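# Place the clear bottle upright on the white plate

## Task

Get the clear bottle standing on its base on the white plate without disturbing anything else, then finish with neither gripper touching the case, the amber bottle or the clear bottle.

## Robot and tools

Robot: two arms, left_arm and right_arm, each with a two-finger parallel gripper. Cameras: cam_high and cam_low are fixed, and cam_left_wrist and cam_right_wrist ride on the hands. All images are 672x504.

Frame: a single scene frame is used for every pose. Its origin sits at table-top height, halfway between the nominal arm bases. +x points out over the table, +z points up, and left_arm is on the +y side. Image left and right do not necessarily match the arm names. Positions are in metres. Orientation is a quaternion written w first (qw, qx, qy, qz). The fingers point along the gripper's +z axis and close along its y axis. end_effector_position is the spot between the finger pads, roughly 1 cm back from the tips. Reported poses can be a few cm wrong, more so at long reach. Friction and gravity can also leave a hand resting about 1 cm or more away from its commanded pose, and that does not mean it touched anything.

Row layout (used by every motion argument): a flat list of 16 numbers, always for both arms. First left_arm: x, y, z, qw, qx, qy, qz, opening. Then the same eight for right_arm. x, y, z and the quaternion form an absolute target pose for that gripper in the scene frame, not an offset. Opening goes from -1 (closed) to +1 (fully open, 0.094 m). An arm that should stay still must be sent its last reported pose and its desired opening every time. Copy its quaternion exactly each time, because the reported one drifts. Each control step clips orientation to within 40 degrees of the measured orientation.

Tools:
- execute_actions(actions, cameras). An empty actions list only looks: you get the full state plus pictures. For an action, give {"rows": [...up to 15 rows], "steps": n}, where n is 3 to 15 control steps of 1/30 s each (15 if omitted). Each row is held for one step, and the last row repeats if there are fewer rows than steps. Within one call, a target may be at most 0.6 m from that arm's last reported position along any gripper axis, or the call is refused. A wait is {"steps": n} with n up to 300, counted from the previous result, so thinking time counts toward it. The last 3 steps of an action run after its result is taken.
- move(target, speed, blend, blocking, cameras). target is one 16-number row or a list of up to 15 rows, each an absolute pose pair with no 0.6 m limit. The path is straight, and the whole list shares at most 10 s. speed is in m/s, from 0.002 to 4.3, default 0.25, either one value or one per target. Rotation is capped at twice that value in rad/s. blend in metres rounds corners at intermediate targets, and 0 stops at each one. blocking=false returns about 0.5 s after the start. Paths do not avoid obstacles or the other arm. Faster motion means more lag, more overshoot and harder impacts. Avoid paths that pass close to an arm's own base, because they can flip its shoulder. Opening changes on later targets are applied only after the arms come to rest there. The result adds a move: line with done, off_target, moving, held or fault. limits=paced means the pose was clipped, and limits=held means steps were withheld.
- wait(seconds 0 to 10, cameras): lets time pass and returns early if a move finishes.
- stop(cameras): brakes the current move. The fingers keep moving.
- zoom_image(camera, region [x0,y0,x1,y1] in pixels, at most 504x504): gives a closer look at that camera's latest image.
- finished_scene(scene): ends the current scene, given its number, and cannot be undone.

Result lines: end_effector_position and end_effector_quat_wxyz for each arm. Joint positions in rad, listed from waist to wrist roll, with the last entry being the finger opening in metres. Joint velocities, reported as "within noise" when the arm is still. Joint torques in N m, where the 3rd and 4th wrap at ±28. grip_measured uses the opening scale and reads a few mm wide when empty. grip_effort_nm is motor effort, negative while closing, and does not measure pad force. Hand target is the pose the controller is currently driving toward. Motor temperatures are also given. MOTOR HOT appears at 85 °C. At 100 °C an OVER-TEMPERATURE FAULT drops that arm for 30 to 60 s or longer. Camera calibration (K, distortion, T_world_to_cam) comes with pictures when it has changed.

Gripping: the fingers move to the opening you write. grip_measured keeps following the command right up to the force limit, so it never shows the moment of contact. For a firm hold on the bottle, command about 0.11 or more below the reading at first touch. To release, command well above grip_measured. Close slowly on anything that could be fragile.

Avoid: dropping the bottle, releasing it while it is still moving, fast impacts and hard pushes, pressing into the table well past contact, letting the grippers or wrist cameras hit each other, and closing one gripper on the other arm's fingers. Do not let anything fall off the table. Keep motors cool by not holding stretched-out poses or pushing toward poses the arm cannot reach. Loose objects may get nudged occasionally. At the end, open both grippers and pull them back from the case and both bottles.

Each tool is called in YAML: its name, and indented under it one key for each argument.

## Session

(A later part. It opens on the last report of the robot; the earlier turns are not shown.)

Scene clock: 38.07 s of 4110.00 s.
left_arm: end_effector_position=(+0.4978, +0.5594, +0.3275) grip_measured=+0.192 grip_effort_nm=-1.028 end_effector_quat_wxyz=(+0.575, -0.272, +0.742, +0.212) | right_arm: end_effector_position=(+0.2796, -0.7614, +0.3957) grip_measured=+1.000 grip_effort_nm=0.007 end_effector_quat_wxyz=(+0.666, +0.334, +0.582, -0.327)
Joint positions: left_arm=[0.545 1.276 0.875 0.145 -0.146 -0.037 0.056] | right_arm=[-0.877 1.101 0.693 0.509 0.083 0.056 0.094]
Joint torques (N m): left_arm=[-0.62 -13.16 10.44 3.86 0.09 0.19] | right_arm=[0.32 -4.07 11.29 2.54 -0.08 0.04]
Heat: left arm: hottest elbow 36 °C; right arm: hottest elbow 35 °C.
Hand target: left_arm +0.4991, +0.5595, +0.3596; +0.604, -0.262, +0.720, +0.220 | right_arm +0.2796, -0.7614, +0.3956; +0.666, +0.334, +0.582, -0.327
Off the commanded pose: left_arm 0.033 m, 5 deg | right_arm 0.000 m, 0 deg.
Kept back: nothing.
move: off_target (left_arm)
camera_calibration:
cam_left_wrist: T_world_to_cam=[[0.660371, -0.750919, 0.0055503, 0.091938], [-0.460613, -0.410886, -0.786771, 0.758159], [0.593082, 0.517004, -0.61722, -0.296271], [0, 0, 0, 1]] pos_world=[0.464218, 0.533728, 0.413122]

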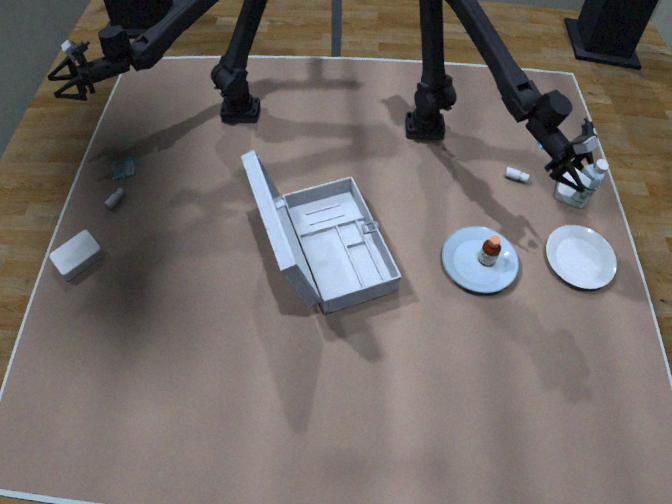

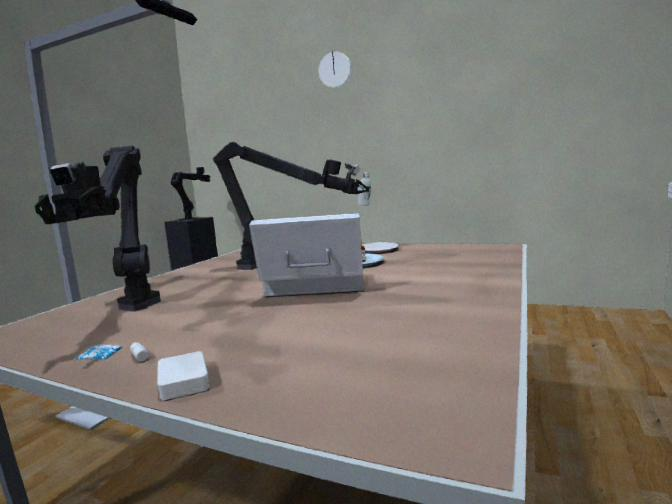

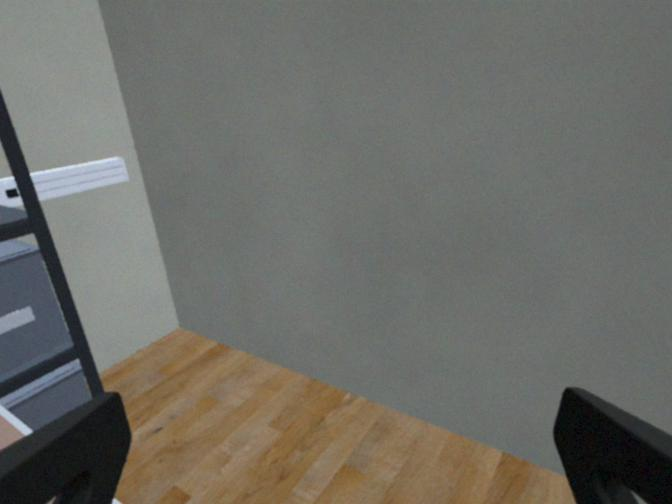

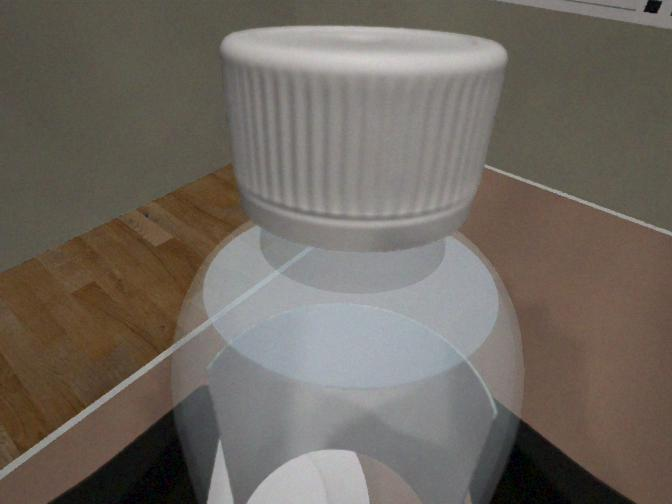

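move:
  target: [0.545,0.68,0.23,0.6607,-0.2381,0.6723,0.2340,-0.3,0.2796,-0.7614,0.3957,0.666,0.334,0.582,-0.327,1]
  speed: 0.15

zoom_image:
  camera: "cam_high"
  region: [470, 140, 650, 310]

zoom_image:
  camera: "cam_low"
  region: [280, 150, 440, 280]

Scene clock: 40.20 s of 4110.00 s.
left_arm: end_effector_position=(+0.5289, +0.6599, +0.1694) grip_measured=+0.192 grip_effort_nm=-1.028 end_effector_quat_wxyz=(+0.616, -0.256, +0.714, +0.213) | right_arm: end_effector_position=(+0.2796, -0.7614, +0.3957) grip_measured=+1.000 grip_effort_nm=0.007 end_effector_quat_wxyz=(+0.666, +0.334, +0.582, -0.327)
Joint positions: left_arm=[0.698 1.802 0.886 0.765 0.029 -0.008 0.056] | right_arm=[-0.877 1.101 0.693 0.509 0.083 0.056 0.094]
Joint torques (N m): left_arm=[0.15 -18.96 11.58 3.86 0.19 0.19] | right_arm=[0.38 -4.01 11.28 2.54 -0.08 0.03]
Heat: left arm: hottest elbow 36 °C; right arm: hottest elbow 35 °C.
Hand target: left_arm +0.5409, +0.6766, +0.2303; +0.660, -0.238, +0.672, +0.235 | right_arm +0.2796, -0.7614, +0.3956; +0.666, +0.334, +0.582, -0.327
Off the commanded pose: left_arm 0.066 m, 8 deg | right_arm 0.000 m, 0 deg.
Kept back: nothing.
move: off_target (left_arm)
camera_calibration:
cam_left_wrist: T_world_to_cam=[[0.640332, -0.767821, 0.020644, 0.166876], [-0.398905, -0.355399, -0.84532, 0.629988], [0.656391, 0.533051, -0.533861, -0.522535], [0, 0, 0, 1]] pos_world=[0.487437, 0.630565, 0.250135]

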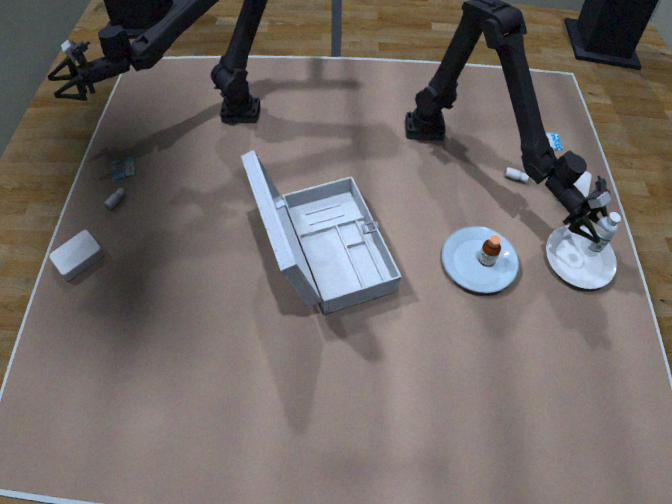

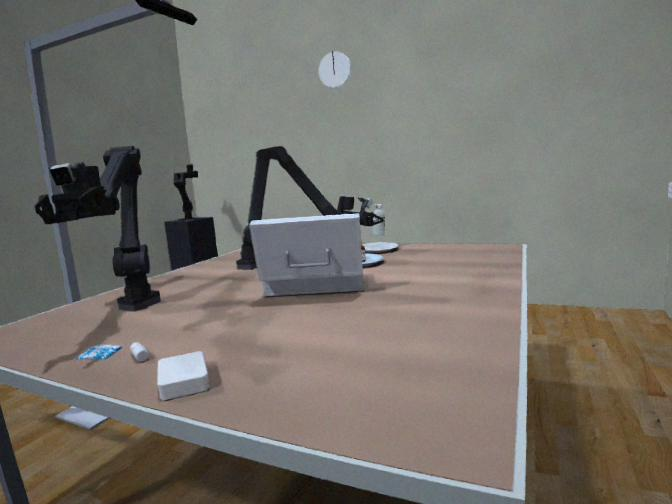

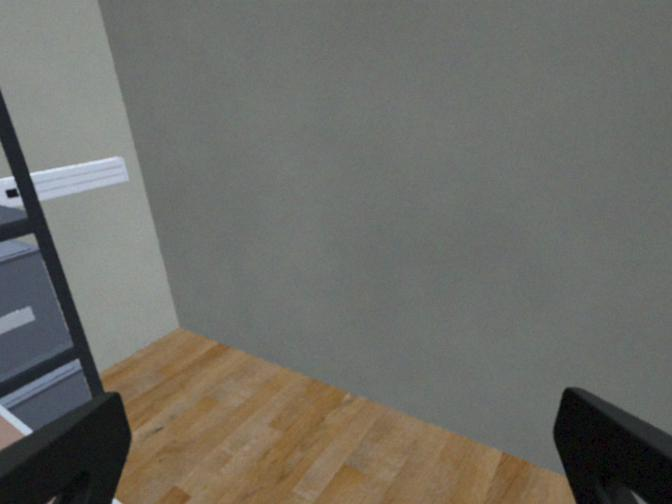

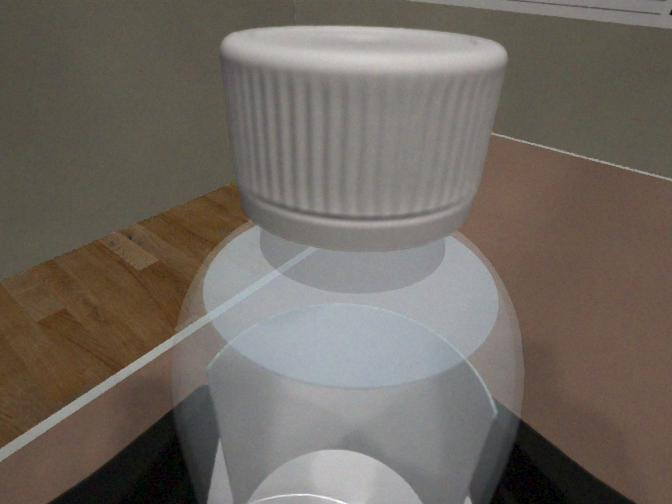

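Scaled by 2.800 from the camera's 672x504 image, which has a finer 960x720 frame.

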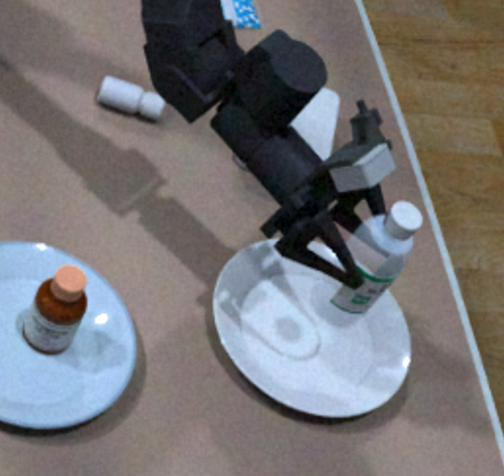

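Scaled by 3.150 from the camera's 672x504 image, which has a finer 960x720 frame.

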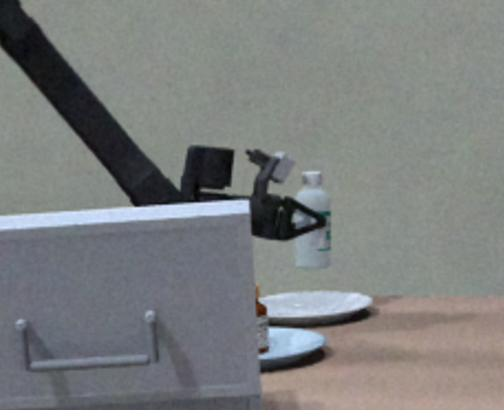

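move:
  target: [0.54,0.676,0.185,0.678,-0.2319,0.6548,0.2401,-0.3,0.2796,-0.7614,0.3957,0.666,0.334,0.582,-0.327,1]
  speed: 0.1
  cameras: ["cam_high","cam_low"]

zoom_image:
  camera: "cam_high"
  region: [520, 180, 640, 300]

zoom_image:
  camera: "cam_low"
  region: [330, 180, 430, 280]

Scene clock: 41.53 s of 4110.00 s.
left_arm: end_effector_position=(+0.5332, +0.6633, +0.1388) grip_measured=+0.192 grip_effort_nm=-1.023 end_effector_quat_wxyz=(+0.644, -0.246, +0.689, +0.223) | right_arm: end_effector_position=(+0.2796, -0.7614, +0.3957) grip_measured=+1.000 grip_effort_nm=0.012 end_effector_quat_wxyz=(+0.666, +0.334, +0.582, -0.327)
Joint positions: left_arm=[0.698 1.931 0.886 0.975 0.03 -0.008 0.056] | right_arm=[-0.877 1.101 0.693 0.509 0.083 0.056 0.094]
Joint torques (N m): left_arm=[0.15 -19.84 8.18 3.89 0.18 0.17] | right_arm=[0.26 -4.07 11.3 2.54 -0.08 0.03]
Heat: left arm: hottest elbow 36 °C; right arm: hottest elbow 36 °C.
Hand target: left_arm +0.5383, +0.6746, +0.1847; +0.678, -0.232, +0.655, +0.240 | right_arm +0.2796, -0.7614, +0.3956; +0.666, +0.334, +0.582, -0.327
Off the commanded pose: left_arm 0.048 m, 6 deg | right_arm 0.000 m, 0 deg.
Kept back: nothing.
move: off_target (left_arm)
Images, in order (width x height): cam_high 672x504, cam_low 672x504.

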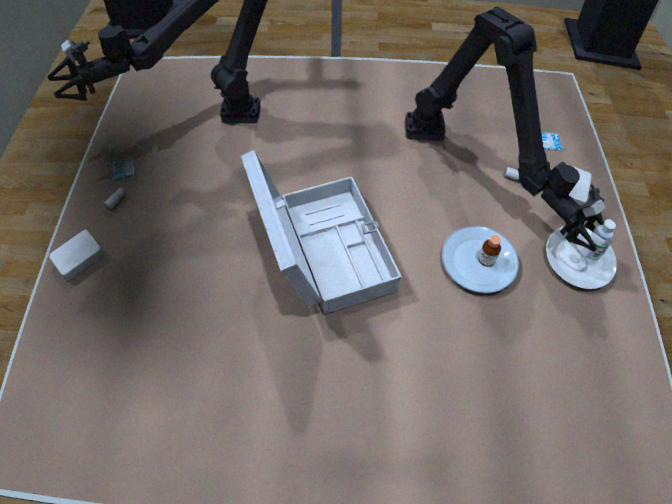

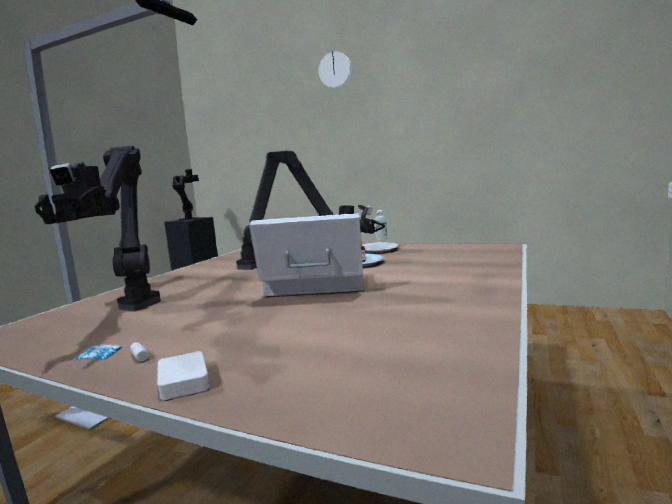

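Scaled by 4.200 from the camera's 672x504 image, which has a finer 960x720 frame.

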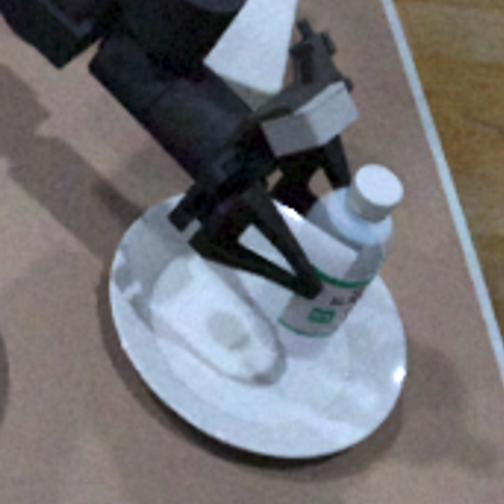

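Scaled by 5.040 from the camera's 672x504 image, which has a finer 960x720 frame.

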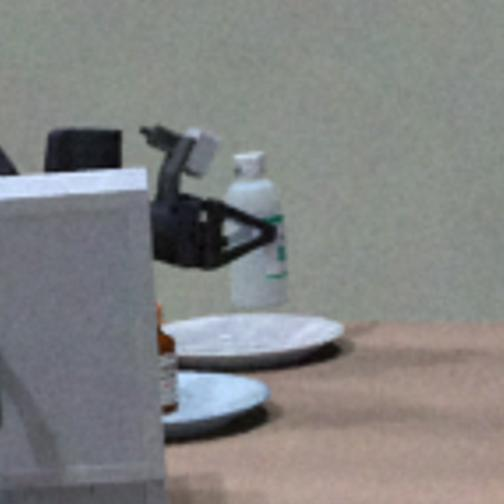

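move:
  target: [0.53,0.673,0.158,0.678,-0.2319,0.6548,0.2401,-0.3,0.2796,-0.7614,0.3957,0.666,0.334,0.582,-0.327,1]
  speed: 0.06
  cameras: ["cam_high","cam_low"]

zoom_image:
  camera: "cam_high"
  region: [520, 180, 640, 300]

zoom_image:
  camera: "cam_low"
  region: [330, 180, 430, 280]

Scene clock: 42.70 s of 4110.00 s.
left_arm: end_effector_position=(+0.5326, +0.6641, +0.1307) grip_measured=+0.192 grip_effort_nm=-1.028 end_effector_quat_wxyz=(+0.657, -0.240, +0.678, +0.226) | right_arm: end_effector_position=(+0.2796, -0.7614, +0.3957) grip_measured=+1.000 grip_effort_nm=0.007 end_effector_quat_wxyz=(+0.666, +0.334, +0.582, -0.327)
Joint positions: left_arm=[0.702 1.975 0.886 1.054 0.039 -0.008 0.056] | right_arm=[-0.877 1.101 0.693 0.509 0.083 0.056 0.094]
Joint torques (N m): left_arm=[0.5 -19.37 5.93 3.9 0.17 0.17] | right_arm=[0.38 -4.07 11.28 2.54 -0.09 0.04]
Heat: left arm: hottest elbow 36 °C; right arm: hottest elbow 36 °C.
Hand target: left_arm +0.5298, +0.6725, +0.1577; +0.678, -0.232, +0.655, +0.240 | right_arm +0.2796, -0.7614, +0.3956; +0.666, +0.334, +0.582, -0.327
Off the commanded pose: left_arm 0.029 m, 4 deg | right_arm 0.000 m, 0 deg.
Kept back: nothing.
move: off_target (left_arm)
Images, in order (width x height): cam_high 672x504, cam_low 672x504.

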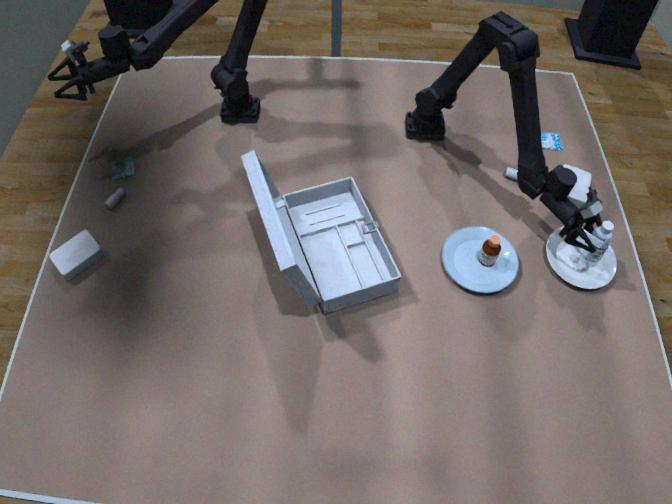

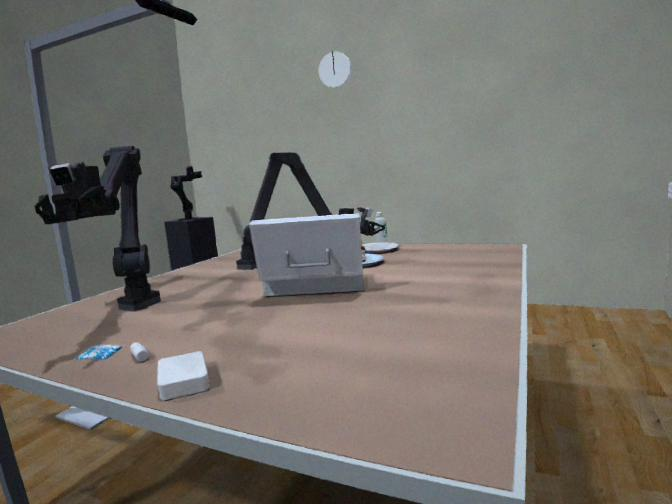

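Scaled by 4.200 from the camera's 672x504 image, which has a finer 960x720 frame.

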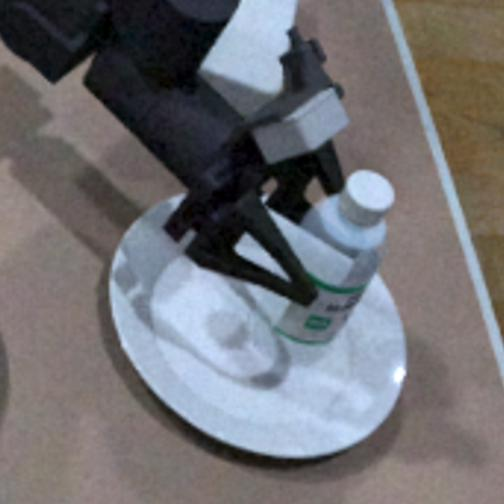

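Scaled by 5.040 from the camera's 672x504 image, which has a finer 960x720 frame.

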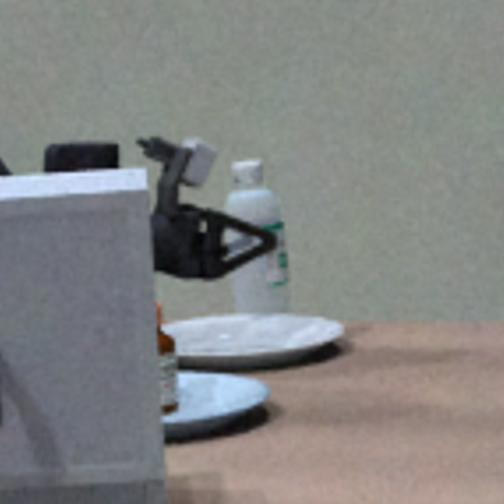

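move:
  target: [0.529,0.673,0.137,0.667,-0.236,0.6665,0.236,-0.3,0.2796,-0.7614,0.3957,0.666,0.334,0.582,-0.327,1]
  speed: 0.05
  cameras: ["cam_high","cam_low"]

zoom_image:
  camera: "cam_high"
  region: [520, 180, 640, 300]

zoom_image:
  camera: "cam_low"
  region: [330, 180, 430, 280]

Scene clock: 43.77 s of 4110.00 s.
left_arm: end_effector_position=(+0.5315, +0.6638, +0.1125) grip_measured=+0.192 grip_effort_nm=-1.023 end_effector_quat_wxyz=(+0.648, -0.244, +0.687, +0.222) | right_arm: end_effector_position=(+0.2796, -0.7614, +0.3957) grip_measured=+1.000 grip_effort_nm=0.007 end_effector_quat_wxyz=(+0.666, +0.334, +0.582, -0.327)
Joint positions: left_arm=[0.703 2.004 0.886 1.054 0.04 -0.008 0.056] | right_arm=[-0.877 1.101 0.693 0.509 0.083 0.056 0.094]
Joint torques (N m): left_arm=[0.5 -19.02 5.63 3.88 0.17 0.18] | right_arm=[0.38 -4.01 11.28 2.54 -0.08 0.04]
Heat: left arm: hottest elbow 36 °C; right arm: hottest elbow 36 °C.
Hand target: left_arm +0.5288, +0.6726, +0.1366; +0.666, -0.236, +0.667, +0.236 | right_arm +0.2796, -0.7614, +0.3956; +0.666, +0.334, +0.582, -0.327
Off the commanded pose: left_arm 0.026 m, 4 deg | right_arm 0.000 m, 0 deg.
Kept back: nothing.
move: off_target (left_arm)
Images, in order (width x height): cam_high 672x504, cam_low 672x504.

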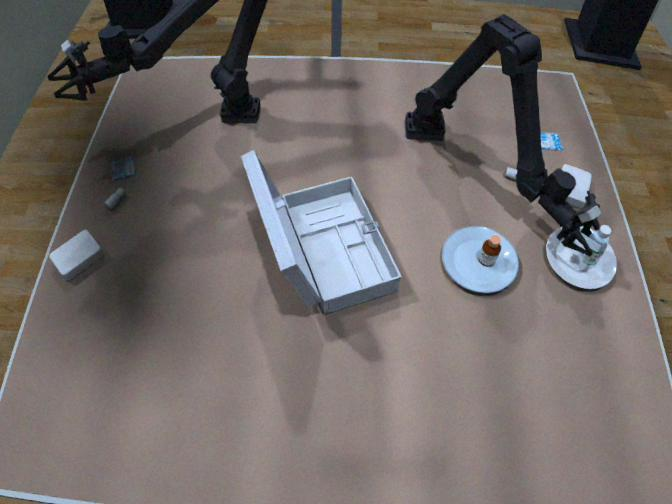

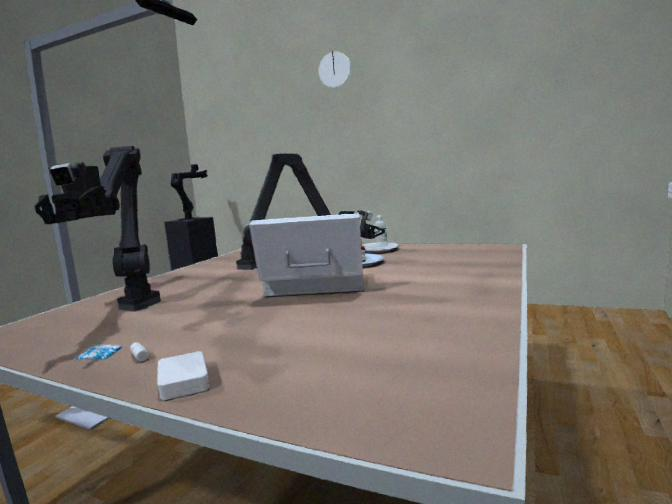

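Scaled by 4.200 from the camera's 672x504 image, which has a finer 960x720 frame.

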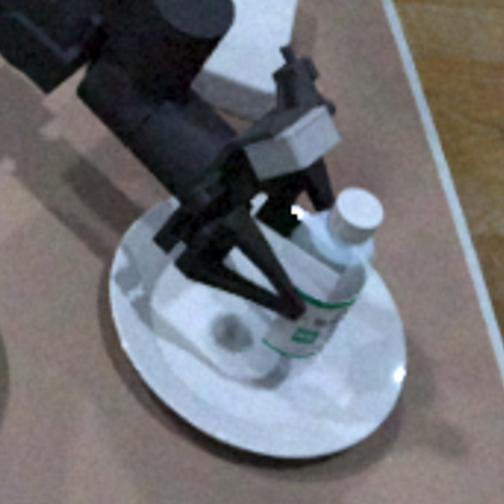

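Scaled by 5.040 from the camera's 672x504 image, which has a finer 960x720 frame.

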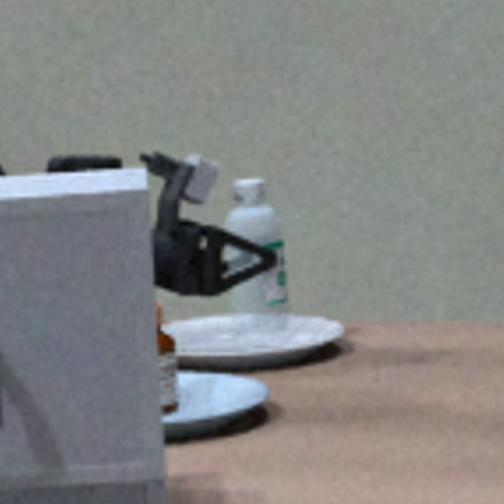

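move:
  target: [0.529,0.673,0.129,0.667,-0.236,0.6665,0.236,-0.3,0.2796,-0.7614,0.3957,0.666,0.334,0.582,-0.327,1]
  speed: 0.03
  cameras: ["cam_high","cam_low"]

zoom_image:
  camera: "cam_low"
  region: [330, 180, 430, 280]

move:
  target: [0.529,0.673,0.121,0.667,-0.236,0.6665,0.236,-0.3,0.2796,-0.7614,0.3957,0.666,0.334,0.582,-0.327,1]
  speed: 0.03
  cameras: ["cam_high","cam_low"]

zoom_image:
  camera: "cam_low"
  region: [330, 180, 430, 280]

zoom_image:
  camera: "cam_high"
  region: [520, 180, 640, 300]

Scene clock: 44.80 s of 4110.00 s.
left_arm: end_effector_position=(+0.5311, +0.6634, +0.1052) grip_measured=+0.192 grip_effort_nm=-1.038 end_effector_quat_wxyz=(+0.647, -0.244, +0.687, +0.222) | right_arm: end_effector_position=(+0.2796, -0.7614, +0.3957) grip_measured=+1.000 grip_effort_nm=0.012 end_effector_quat_wxyz=(+0.666, +0.334, +0.582, -0.327)
Joint positions: left_arm=[0.703 2.022 0.886 1.072 0.04 -0.008 0.056] | right_arm=[-0.877 1.101 0.693 0.509 0.083 0.056 0.094]
Joint torques (N m): left_arm=[0.5 -18.84 5.56 3.93 0.18 0.19] | right_arm=[0.32 -4.01 11.29 2.52 -0.08 0.04]
Heat: left arm: hottest elbow 36 °C; right arm: hottest elbow 36 °C.
Hand target: left_arm +0.5287, +0.6726, +0.1289; +0.667, -0.236, +0.666, +0.236 | right_arm +0.2796, -0.7614, +0.3956; +0.666, +0.334, +0.582, -0.327
Off the commanded pose: left_arm 0.026 m, 4 deg | right_arm 0.000 m, 0 deg.
Kept back: nothing.
move: off_target (left_arm)
Images, in order (width x height): cam_high 672x504, cam_low 672x504.

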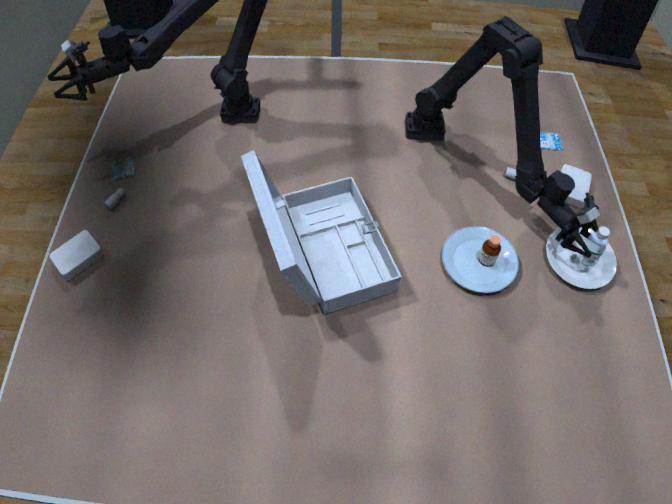

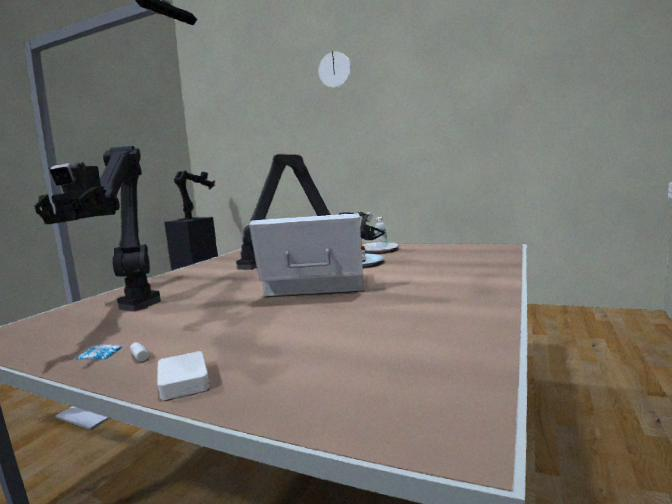

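Scaled by 5.040 from the camera's 672x504 image, which has a finer 960x720 frame.

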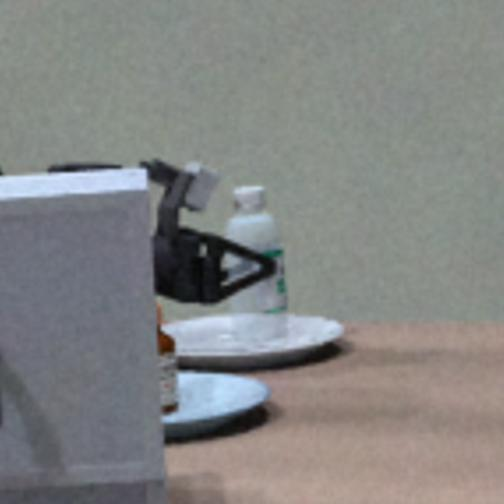

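Scene clock: 45.57 s of 4110.00 s.
left_arm: end_effector_position=(+0.5304, +0.6628, +0.0964) grip_measured=+0.192 grip_effort_nm=-1.028 end_effector_quat_wxyz=(+0.647, -0.244, +0.688, +0.221) | right_arm: end_effector_position=(+0.2796, -0.7614, +0.3957) grip_measured=+1.000 grip_effort_nm=0.007 end_effector_quat_wxyz=(+0.666, +0.334, +0.582, -0.327)
Joint positions: left_arm=[0.703 2.044 0.886 1.091 0.04 -0.008 0.056] | right_arm=[-0.877 1.101 0.693 0.509 0.083 0.056 0.094]
Joint torques (N m): left_arm=[0.56 -19.08 5.6 3.93 0.18 0.18] | right_arm=[0.32 -4.07 11.29 2.54 -0.08 0.04]
Heat: left arm: hottest elbow 36 °C; right arm: hottest elbow 36 °C.
Hand target: left_arm +0.5287, +0.6726, +0.1208; +0.667, -0.236, +0.667, +0.236 | right_arm +0.2796, -0.7614, +0.3956; +0.666, +0.334, +0.582, -0.327
Off the commanded pose: left_arm 0.027 m, 4 deg | right_arm 0.000 m, 0 deg.
Kept back: nothing.
move: off_target (left_arm)
Images, in order (width x height): cam_high 672x504, cam_low 672x504.

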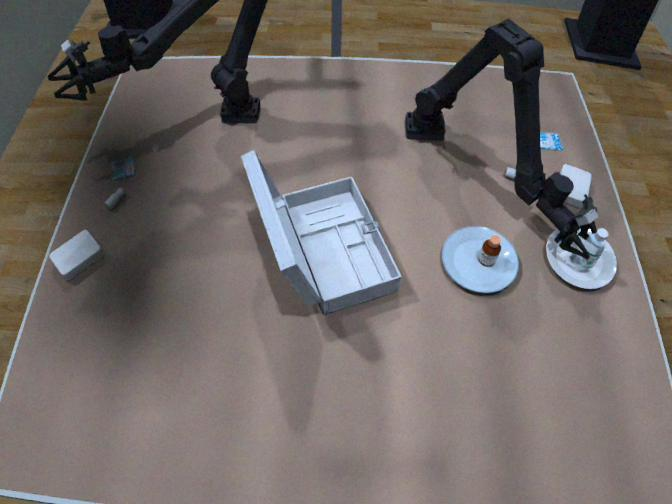

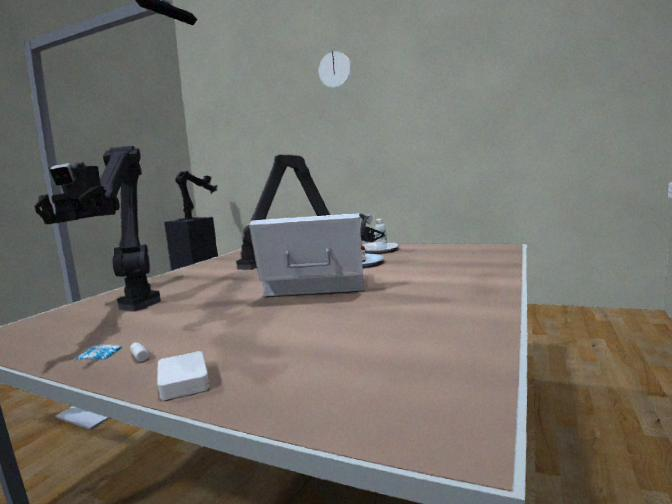

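Scaled by 5.040 from the camera's 672x504 image, which has a finer 960x720 frame.

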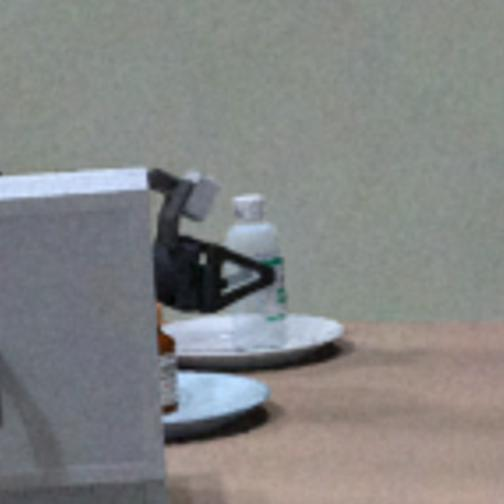

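Scaled by 4.200 from the camera's 672x504 image, which has a finer 960x720 frame.

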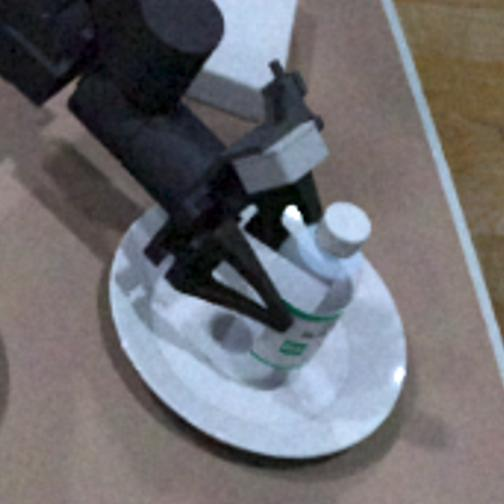

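move:
  target:
    - [0.524,0.673,0.130,0.667,-0.236,0.6665,0.236,-0.3,0.2796,-0.7614,0.3957,0.666,0.334,0.582,-0.327,1]
    - [0.513,0.673,0.121,0.667,-0.236,0.6665,0.236,-0.3,0.2796,-0.7614,0.3957,0.666,0.334,0.582,-0.327,1]
  speed: 0.03
  cameras: ["cam_high","cam_low"]

zoom_image:
  camera: "cam_low"
  region: [330, 180, 430, 280]

zoom_image:
  camera: "cam_high"
  region: [520, 180, 640, 300]

Scene clock: 46.90 s of 4110.00 s.
left_arm: end_effector_position=(+0.5163, +0.6643, +0.0928) grip_measured=+0.192 grip_effort_nm=-1.038 end_effector_quat_wxyz=(+0.647, -0.244, +0.688, +0.221) | right_arm: end_effector_position=(+0.2796, -0.7614, +0.3957) grip_measured=+1.000 grip_effort_nm=0.012 end_effector_quat_wxyz=(+0.666, +0.334, +0.582, -0.327)
Joint positions: left_arm=[0.725 2.043 0.859 1.118 0.063 -0.008 0.056] | right_arm=[-0.877 1.101 0.693 0.509 0.083 0.056 0.094]
Joint torques (N m): left_arm=[0.44 -19.9 4.81 3.67 0.15 0.18] | right_arm=[0.38 -4.07 11.3 2.54 -0.08 0.04]
Heat: left arm: hottest elbow 36 °C; right arm: hottest elbow 36 °C.
Hand target: left_arm +0.5129, +0.6728, +0.1207; +0.667, -0.236, +0.666, +0.236 | right_arm +0.2796, -0.7614, +0.3956; +0.666, +0.334, +0.582, -0.327
Off the commanded pose: left_arm 0.030 m, 4 deg | right_arm 0.000 m, 0 deg.
Kept back: nothing.
move: off_target (left_arm)
Images, in order (width x height): cam_high 672x504, cam_low 672x504.

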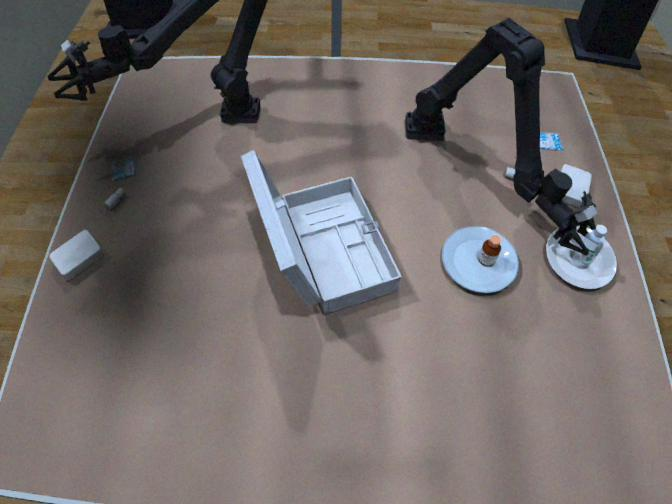

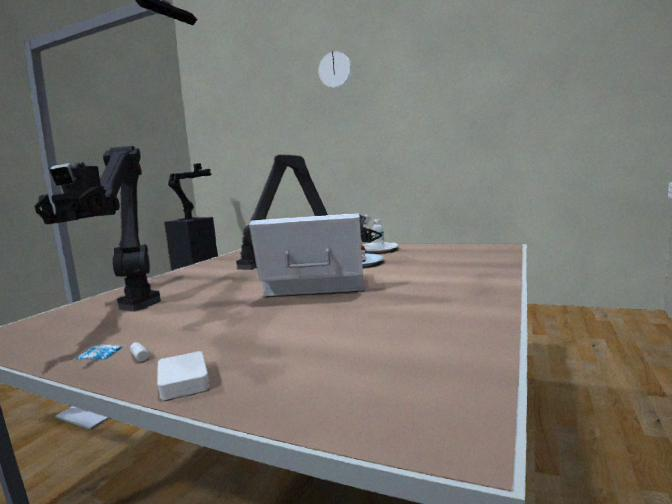

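Scaled by 5.040 from the camera's 672x504 image, which has a finer 960x720 frame.

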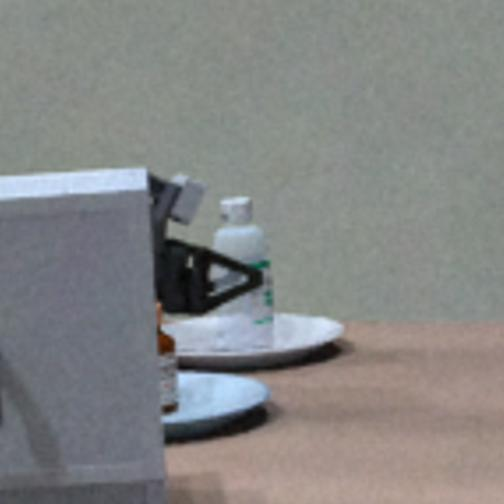

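Scaled by 4.200 from the camera's 672x504 image, which has a finer 960x720 frame.

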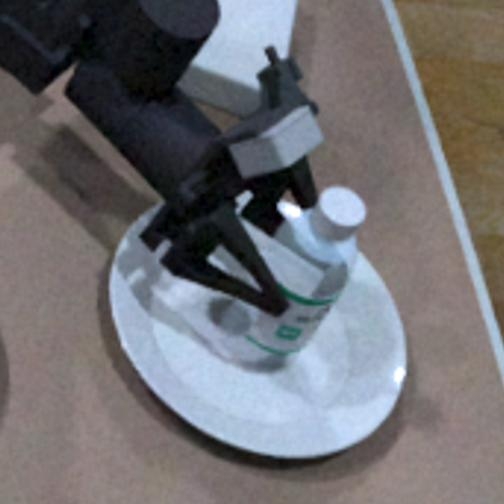

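Good centering. Continue down.

move:
  target: [0.513,0.674,0.115,0.667,-0.236,0.6665,0.236,-0.3,0.2796,-0.7614,0.3957,0.666,0.334,0.582,-0.327,1]
  speed: 0.03
  cameras: []

move:
  target: [0.513,0.674,0.109,0.667,-0.236,0.6665,0.236,-0.3,0.2796,-0.7614,0.3957,0.666,0.334,0.582,-0.327,1]
  speed: 0.03
  cameras: ["cam_high","cam_low"]

zoom_image:
  camera: "cam_low"
  region: [330, 180, 430, 280]

zoom_image:
  camera: "cam_high"
  region: [520, 180, 640, 300]

Scene clock: 47.83 s of 4110.00 s.
left_arm: end_effector_position=(+0.5154, +0.6648, +0.0942) grip_measured=+0.192 grip_effort_nm=-1.028 end_effector_quat_wxyz=(+0.649, -0.243, +0.686, +0.222) | right_arm: end_effector_position=(+0.2796, -0.7614, +0.3957) grip_measured=+1.000 grip_effort_nm=0.007 end_effector_quat_wxyz=(+0.666, +0.334, +0.582, -0.327)
Joint positions: left_arm=[0.727 2.043 0.858 1.126 0.065 -0.008 0.056] | right_arm=[-0.877 1.101 0.693 0.509 0.083 0.056 0.094]
Joint torques (N m): left_arm=[0.44 -18.49 5.11 3.92 0.16 0.18] | right_arm=[0.26 -4.07 11.29 2.55 -0.09 0.04]
Heat: left arm: hottest elbow 36 °C; right arm: hottest elbow 36 °C.
Hand target: left_arm +0.5128, +0.6736, +0.1149; +0.667, -0.236, +0.667, +0.236 | right_arm +0.2796, -0.7614, +0.3956; +0.666, +0.334, +0.582, -0.327
Off the commanded pose: left_arm 0.023 m, 4 deg | right_arm 0.000 m, 0 deg.
Kept back: nothing.
move: off_target (left_arm)
No camera images: "cameras" was empty.

Scene clock: 48.53 s of 4110.00 s.
left_arm: end_effector_position=(+0.5152, +0.6645, +0.0930) grip_measured=+0.192 grip_effort_nm=-1.038 end_effector_quat_wxyz=(+0.653, -0.242, +0.683, +0.223) | right_arm: end_effector_position=(+0.2796, -0.7614, +0.3957) grip_measured=+1.000 grip_effort_nm=0.007 end_effector_quat_wxyz=(+0.666, +0.334, +0.582, -0.327)
Joint positions: left_arm=[0.727 2.052 0.858 1.145 0.065 -0.008 0.056] | right_arm=[-0.877 1.101 0.693 0.509 0.083 0.056 0.094]
Joint torques (N m): left_arm=[0.56 -18.08 5.23 3.73 0.17 0.18] | right_arm=[0.32 -4.01 11.29 2.55 -0.08 0.04]
Heat: left arm: hottest elbow 36 °C; right arm: hottest elbow 36 °C.
Hand target: left_arm +0.5128, +0.6736, +0.1090; +0.667, -0.236, +0.667, +0.236 | right_arm +0.2796, -0.7614, +0.3956; +0.666, +0.334, +0.582, -0.327
Off the commanded pose: left_arm 0.019 m, 3 deg | right_arm 0.000 m, 0 deg.
Kept back: nothing.
move: off_target (left_arm)
Images, in order (width x height): cam_high 672x504, cam_low 672x504.

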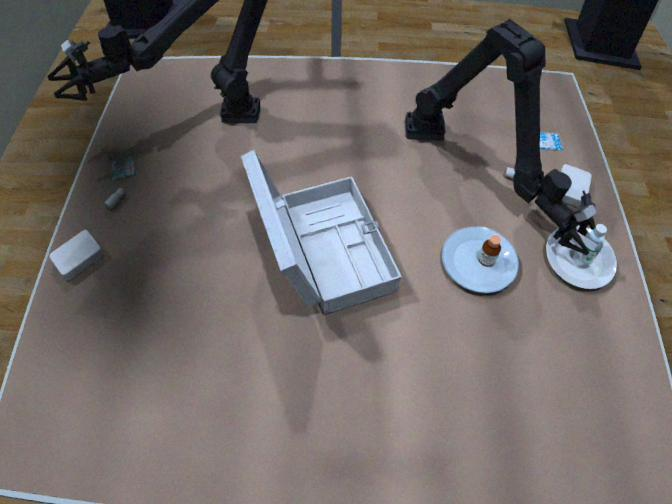

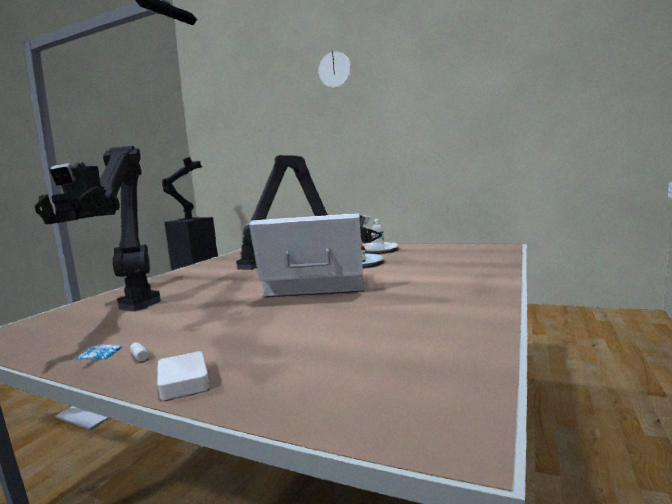

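Scaled by 5.040 from the camera's 672x504 image, which has a finer 960x720 frame.

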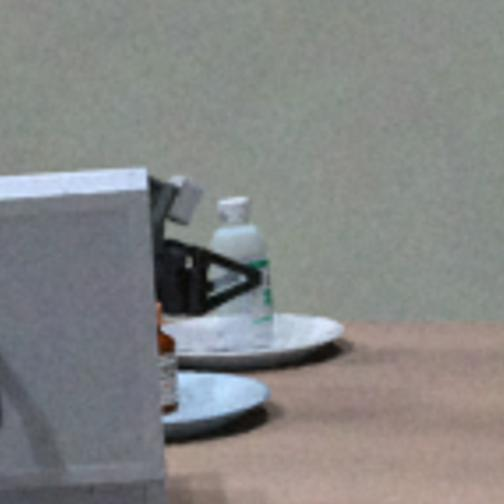

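Scaled by 4.200 from the camera's 672x504 image, which has a finer 960x720 frame.

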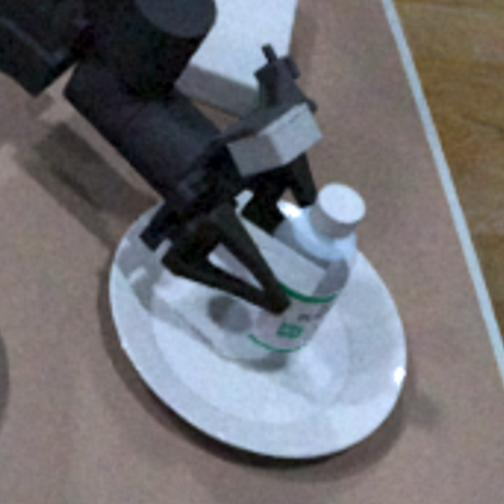

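move:
  target:
    - [0.516,0.672,0.102,0.6548,-0.2401,0.678,0.2319,-0.3,0.2796,-0.7614,0.3957,0.666,0.334,0.582,-0.327,1]
    - [0.516,0.672,0.102,0.6548,-0.2401,0.678,0.2319,0.17,0.2796,-0.7614,0.3957,0.666,0.334,0.582,-0.327,1]
    - [0.516,0.672,0.102,0.6548,-0.2401,0.678,0.2319,0.26,0.2796,-0.7614,0.3957,0.666,0.334,0.582,-0.327,1]
  speed: 0.03
  cameras: ["cam_high","cam_low","cam_right_wrist"]

zoom_image:
  camera: "cam_low"
  region: [330, 180, 430, 280]

zoom_image:
  camera: "cam_high"
  region: [520, 180, 640, 300]

Scene clock: 51.27 s of 4110.00 s.
left_arm: end_effector_position=(+0.5151, +0.6646, +0.0920) grip_measured=+0.257 grip_effort_nm=0.159 end_effector_quat_wxyz=(+0.651, -0.243, +0.684, +0.223) | right_arm: end_effector_position=(+0.2796, -0.7614, +0.3957) grip_measured=+1.000 grip_effort_nm=0.012 end_effector_quat_wxyz=(+0.666, +0.334, +0.582, -0.327)
Joint positions: left_arm=[0.727 2.052 0.858 1.141 0.064 -0.008 0.059] | right_arm=[-0.877 1.101 0.693 0.509 0.083 0.056 0.094]
Joint torques (N m): left_arm=[-0.21 -18.2 5.46 2 -0.13 0.2] | right_arm=[0.38 -4.01 11.3 2.54 -0.08 0.03]
Heat: left arm: hottest elbow 35 °C; right arm: hottest elbow 36 °C.
Hand target: left_arm +0.5159, +0.6718, +0.1021; +0.655, -0.240, +0.678, +0.232 | right_arm +0.2796, -0.7614, +0.3956; +0.666, +0.334, +0.582, -0.327
Off the commanded pose: left_arm 0.012 m, 1 deg | right_arm 0.000 m, 0 deg.
Kept back: nothing.
move: off_target (left_arm); target 2's new opening was sent with left_arm's hand 0.013 m and 1 deg from that target; target 3's new opening was sent with left_arm's hand 0.013 m and 1 deg from that target
Images, in order (width x height): cam_high 672x504, cam_low 672x504, cam_right_wrist 672x504.

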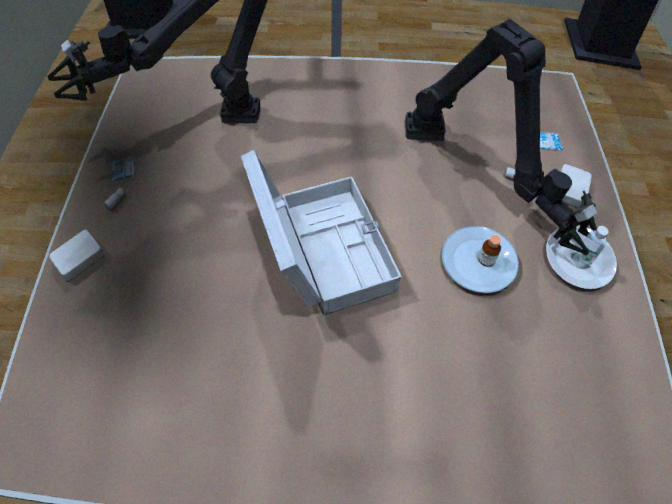

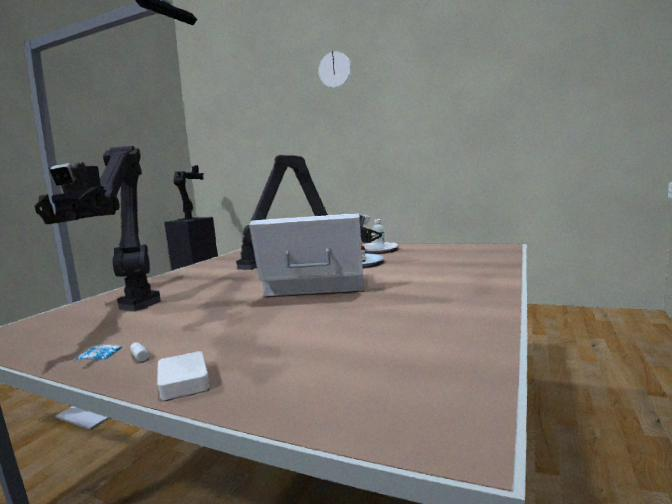

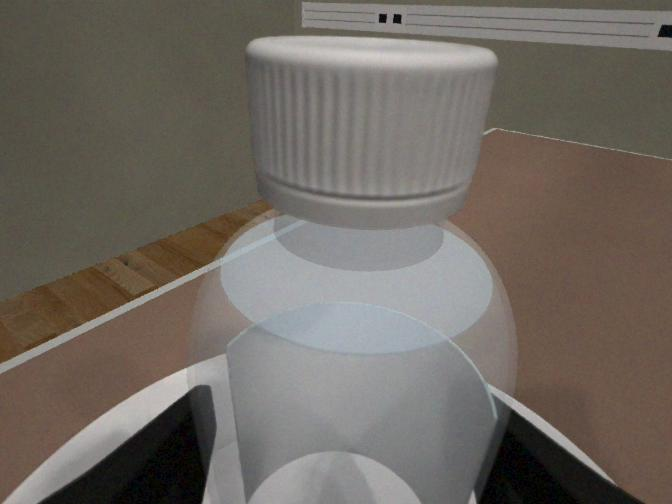

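Scaled by 5.040 from the camera's 672x504 image, which has a finer 960x720 frame.

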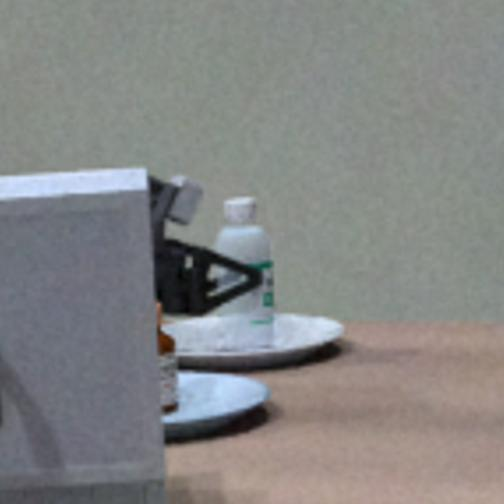

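Scaled by 4.200 from the camera's 672x504 image, which has a finer 960x720 frame.

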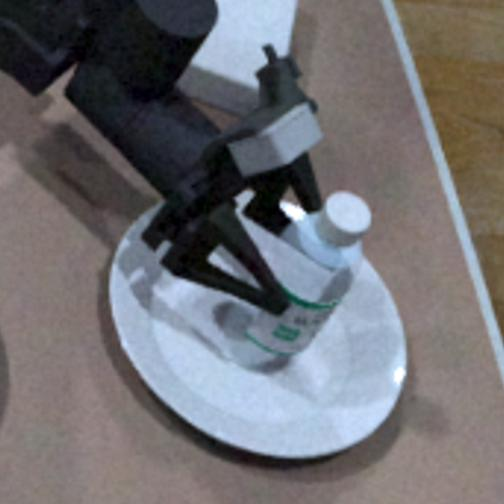

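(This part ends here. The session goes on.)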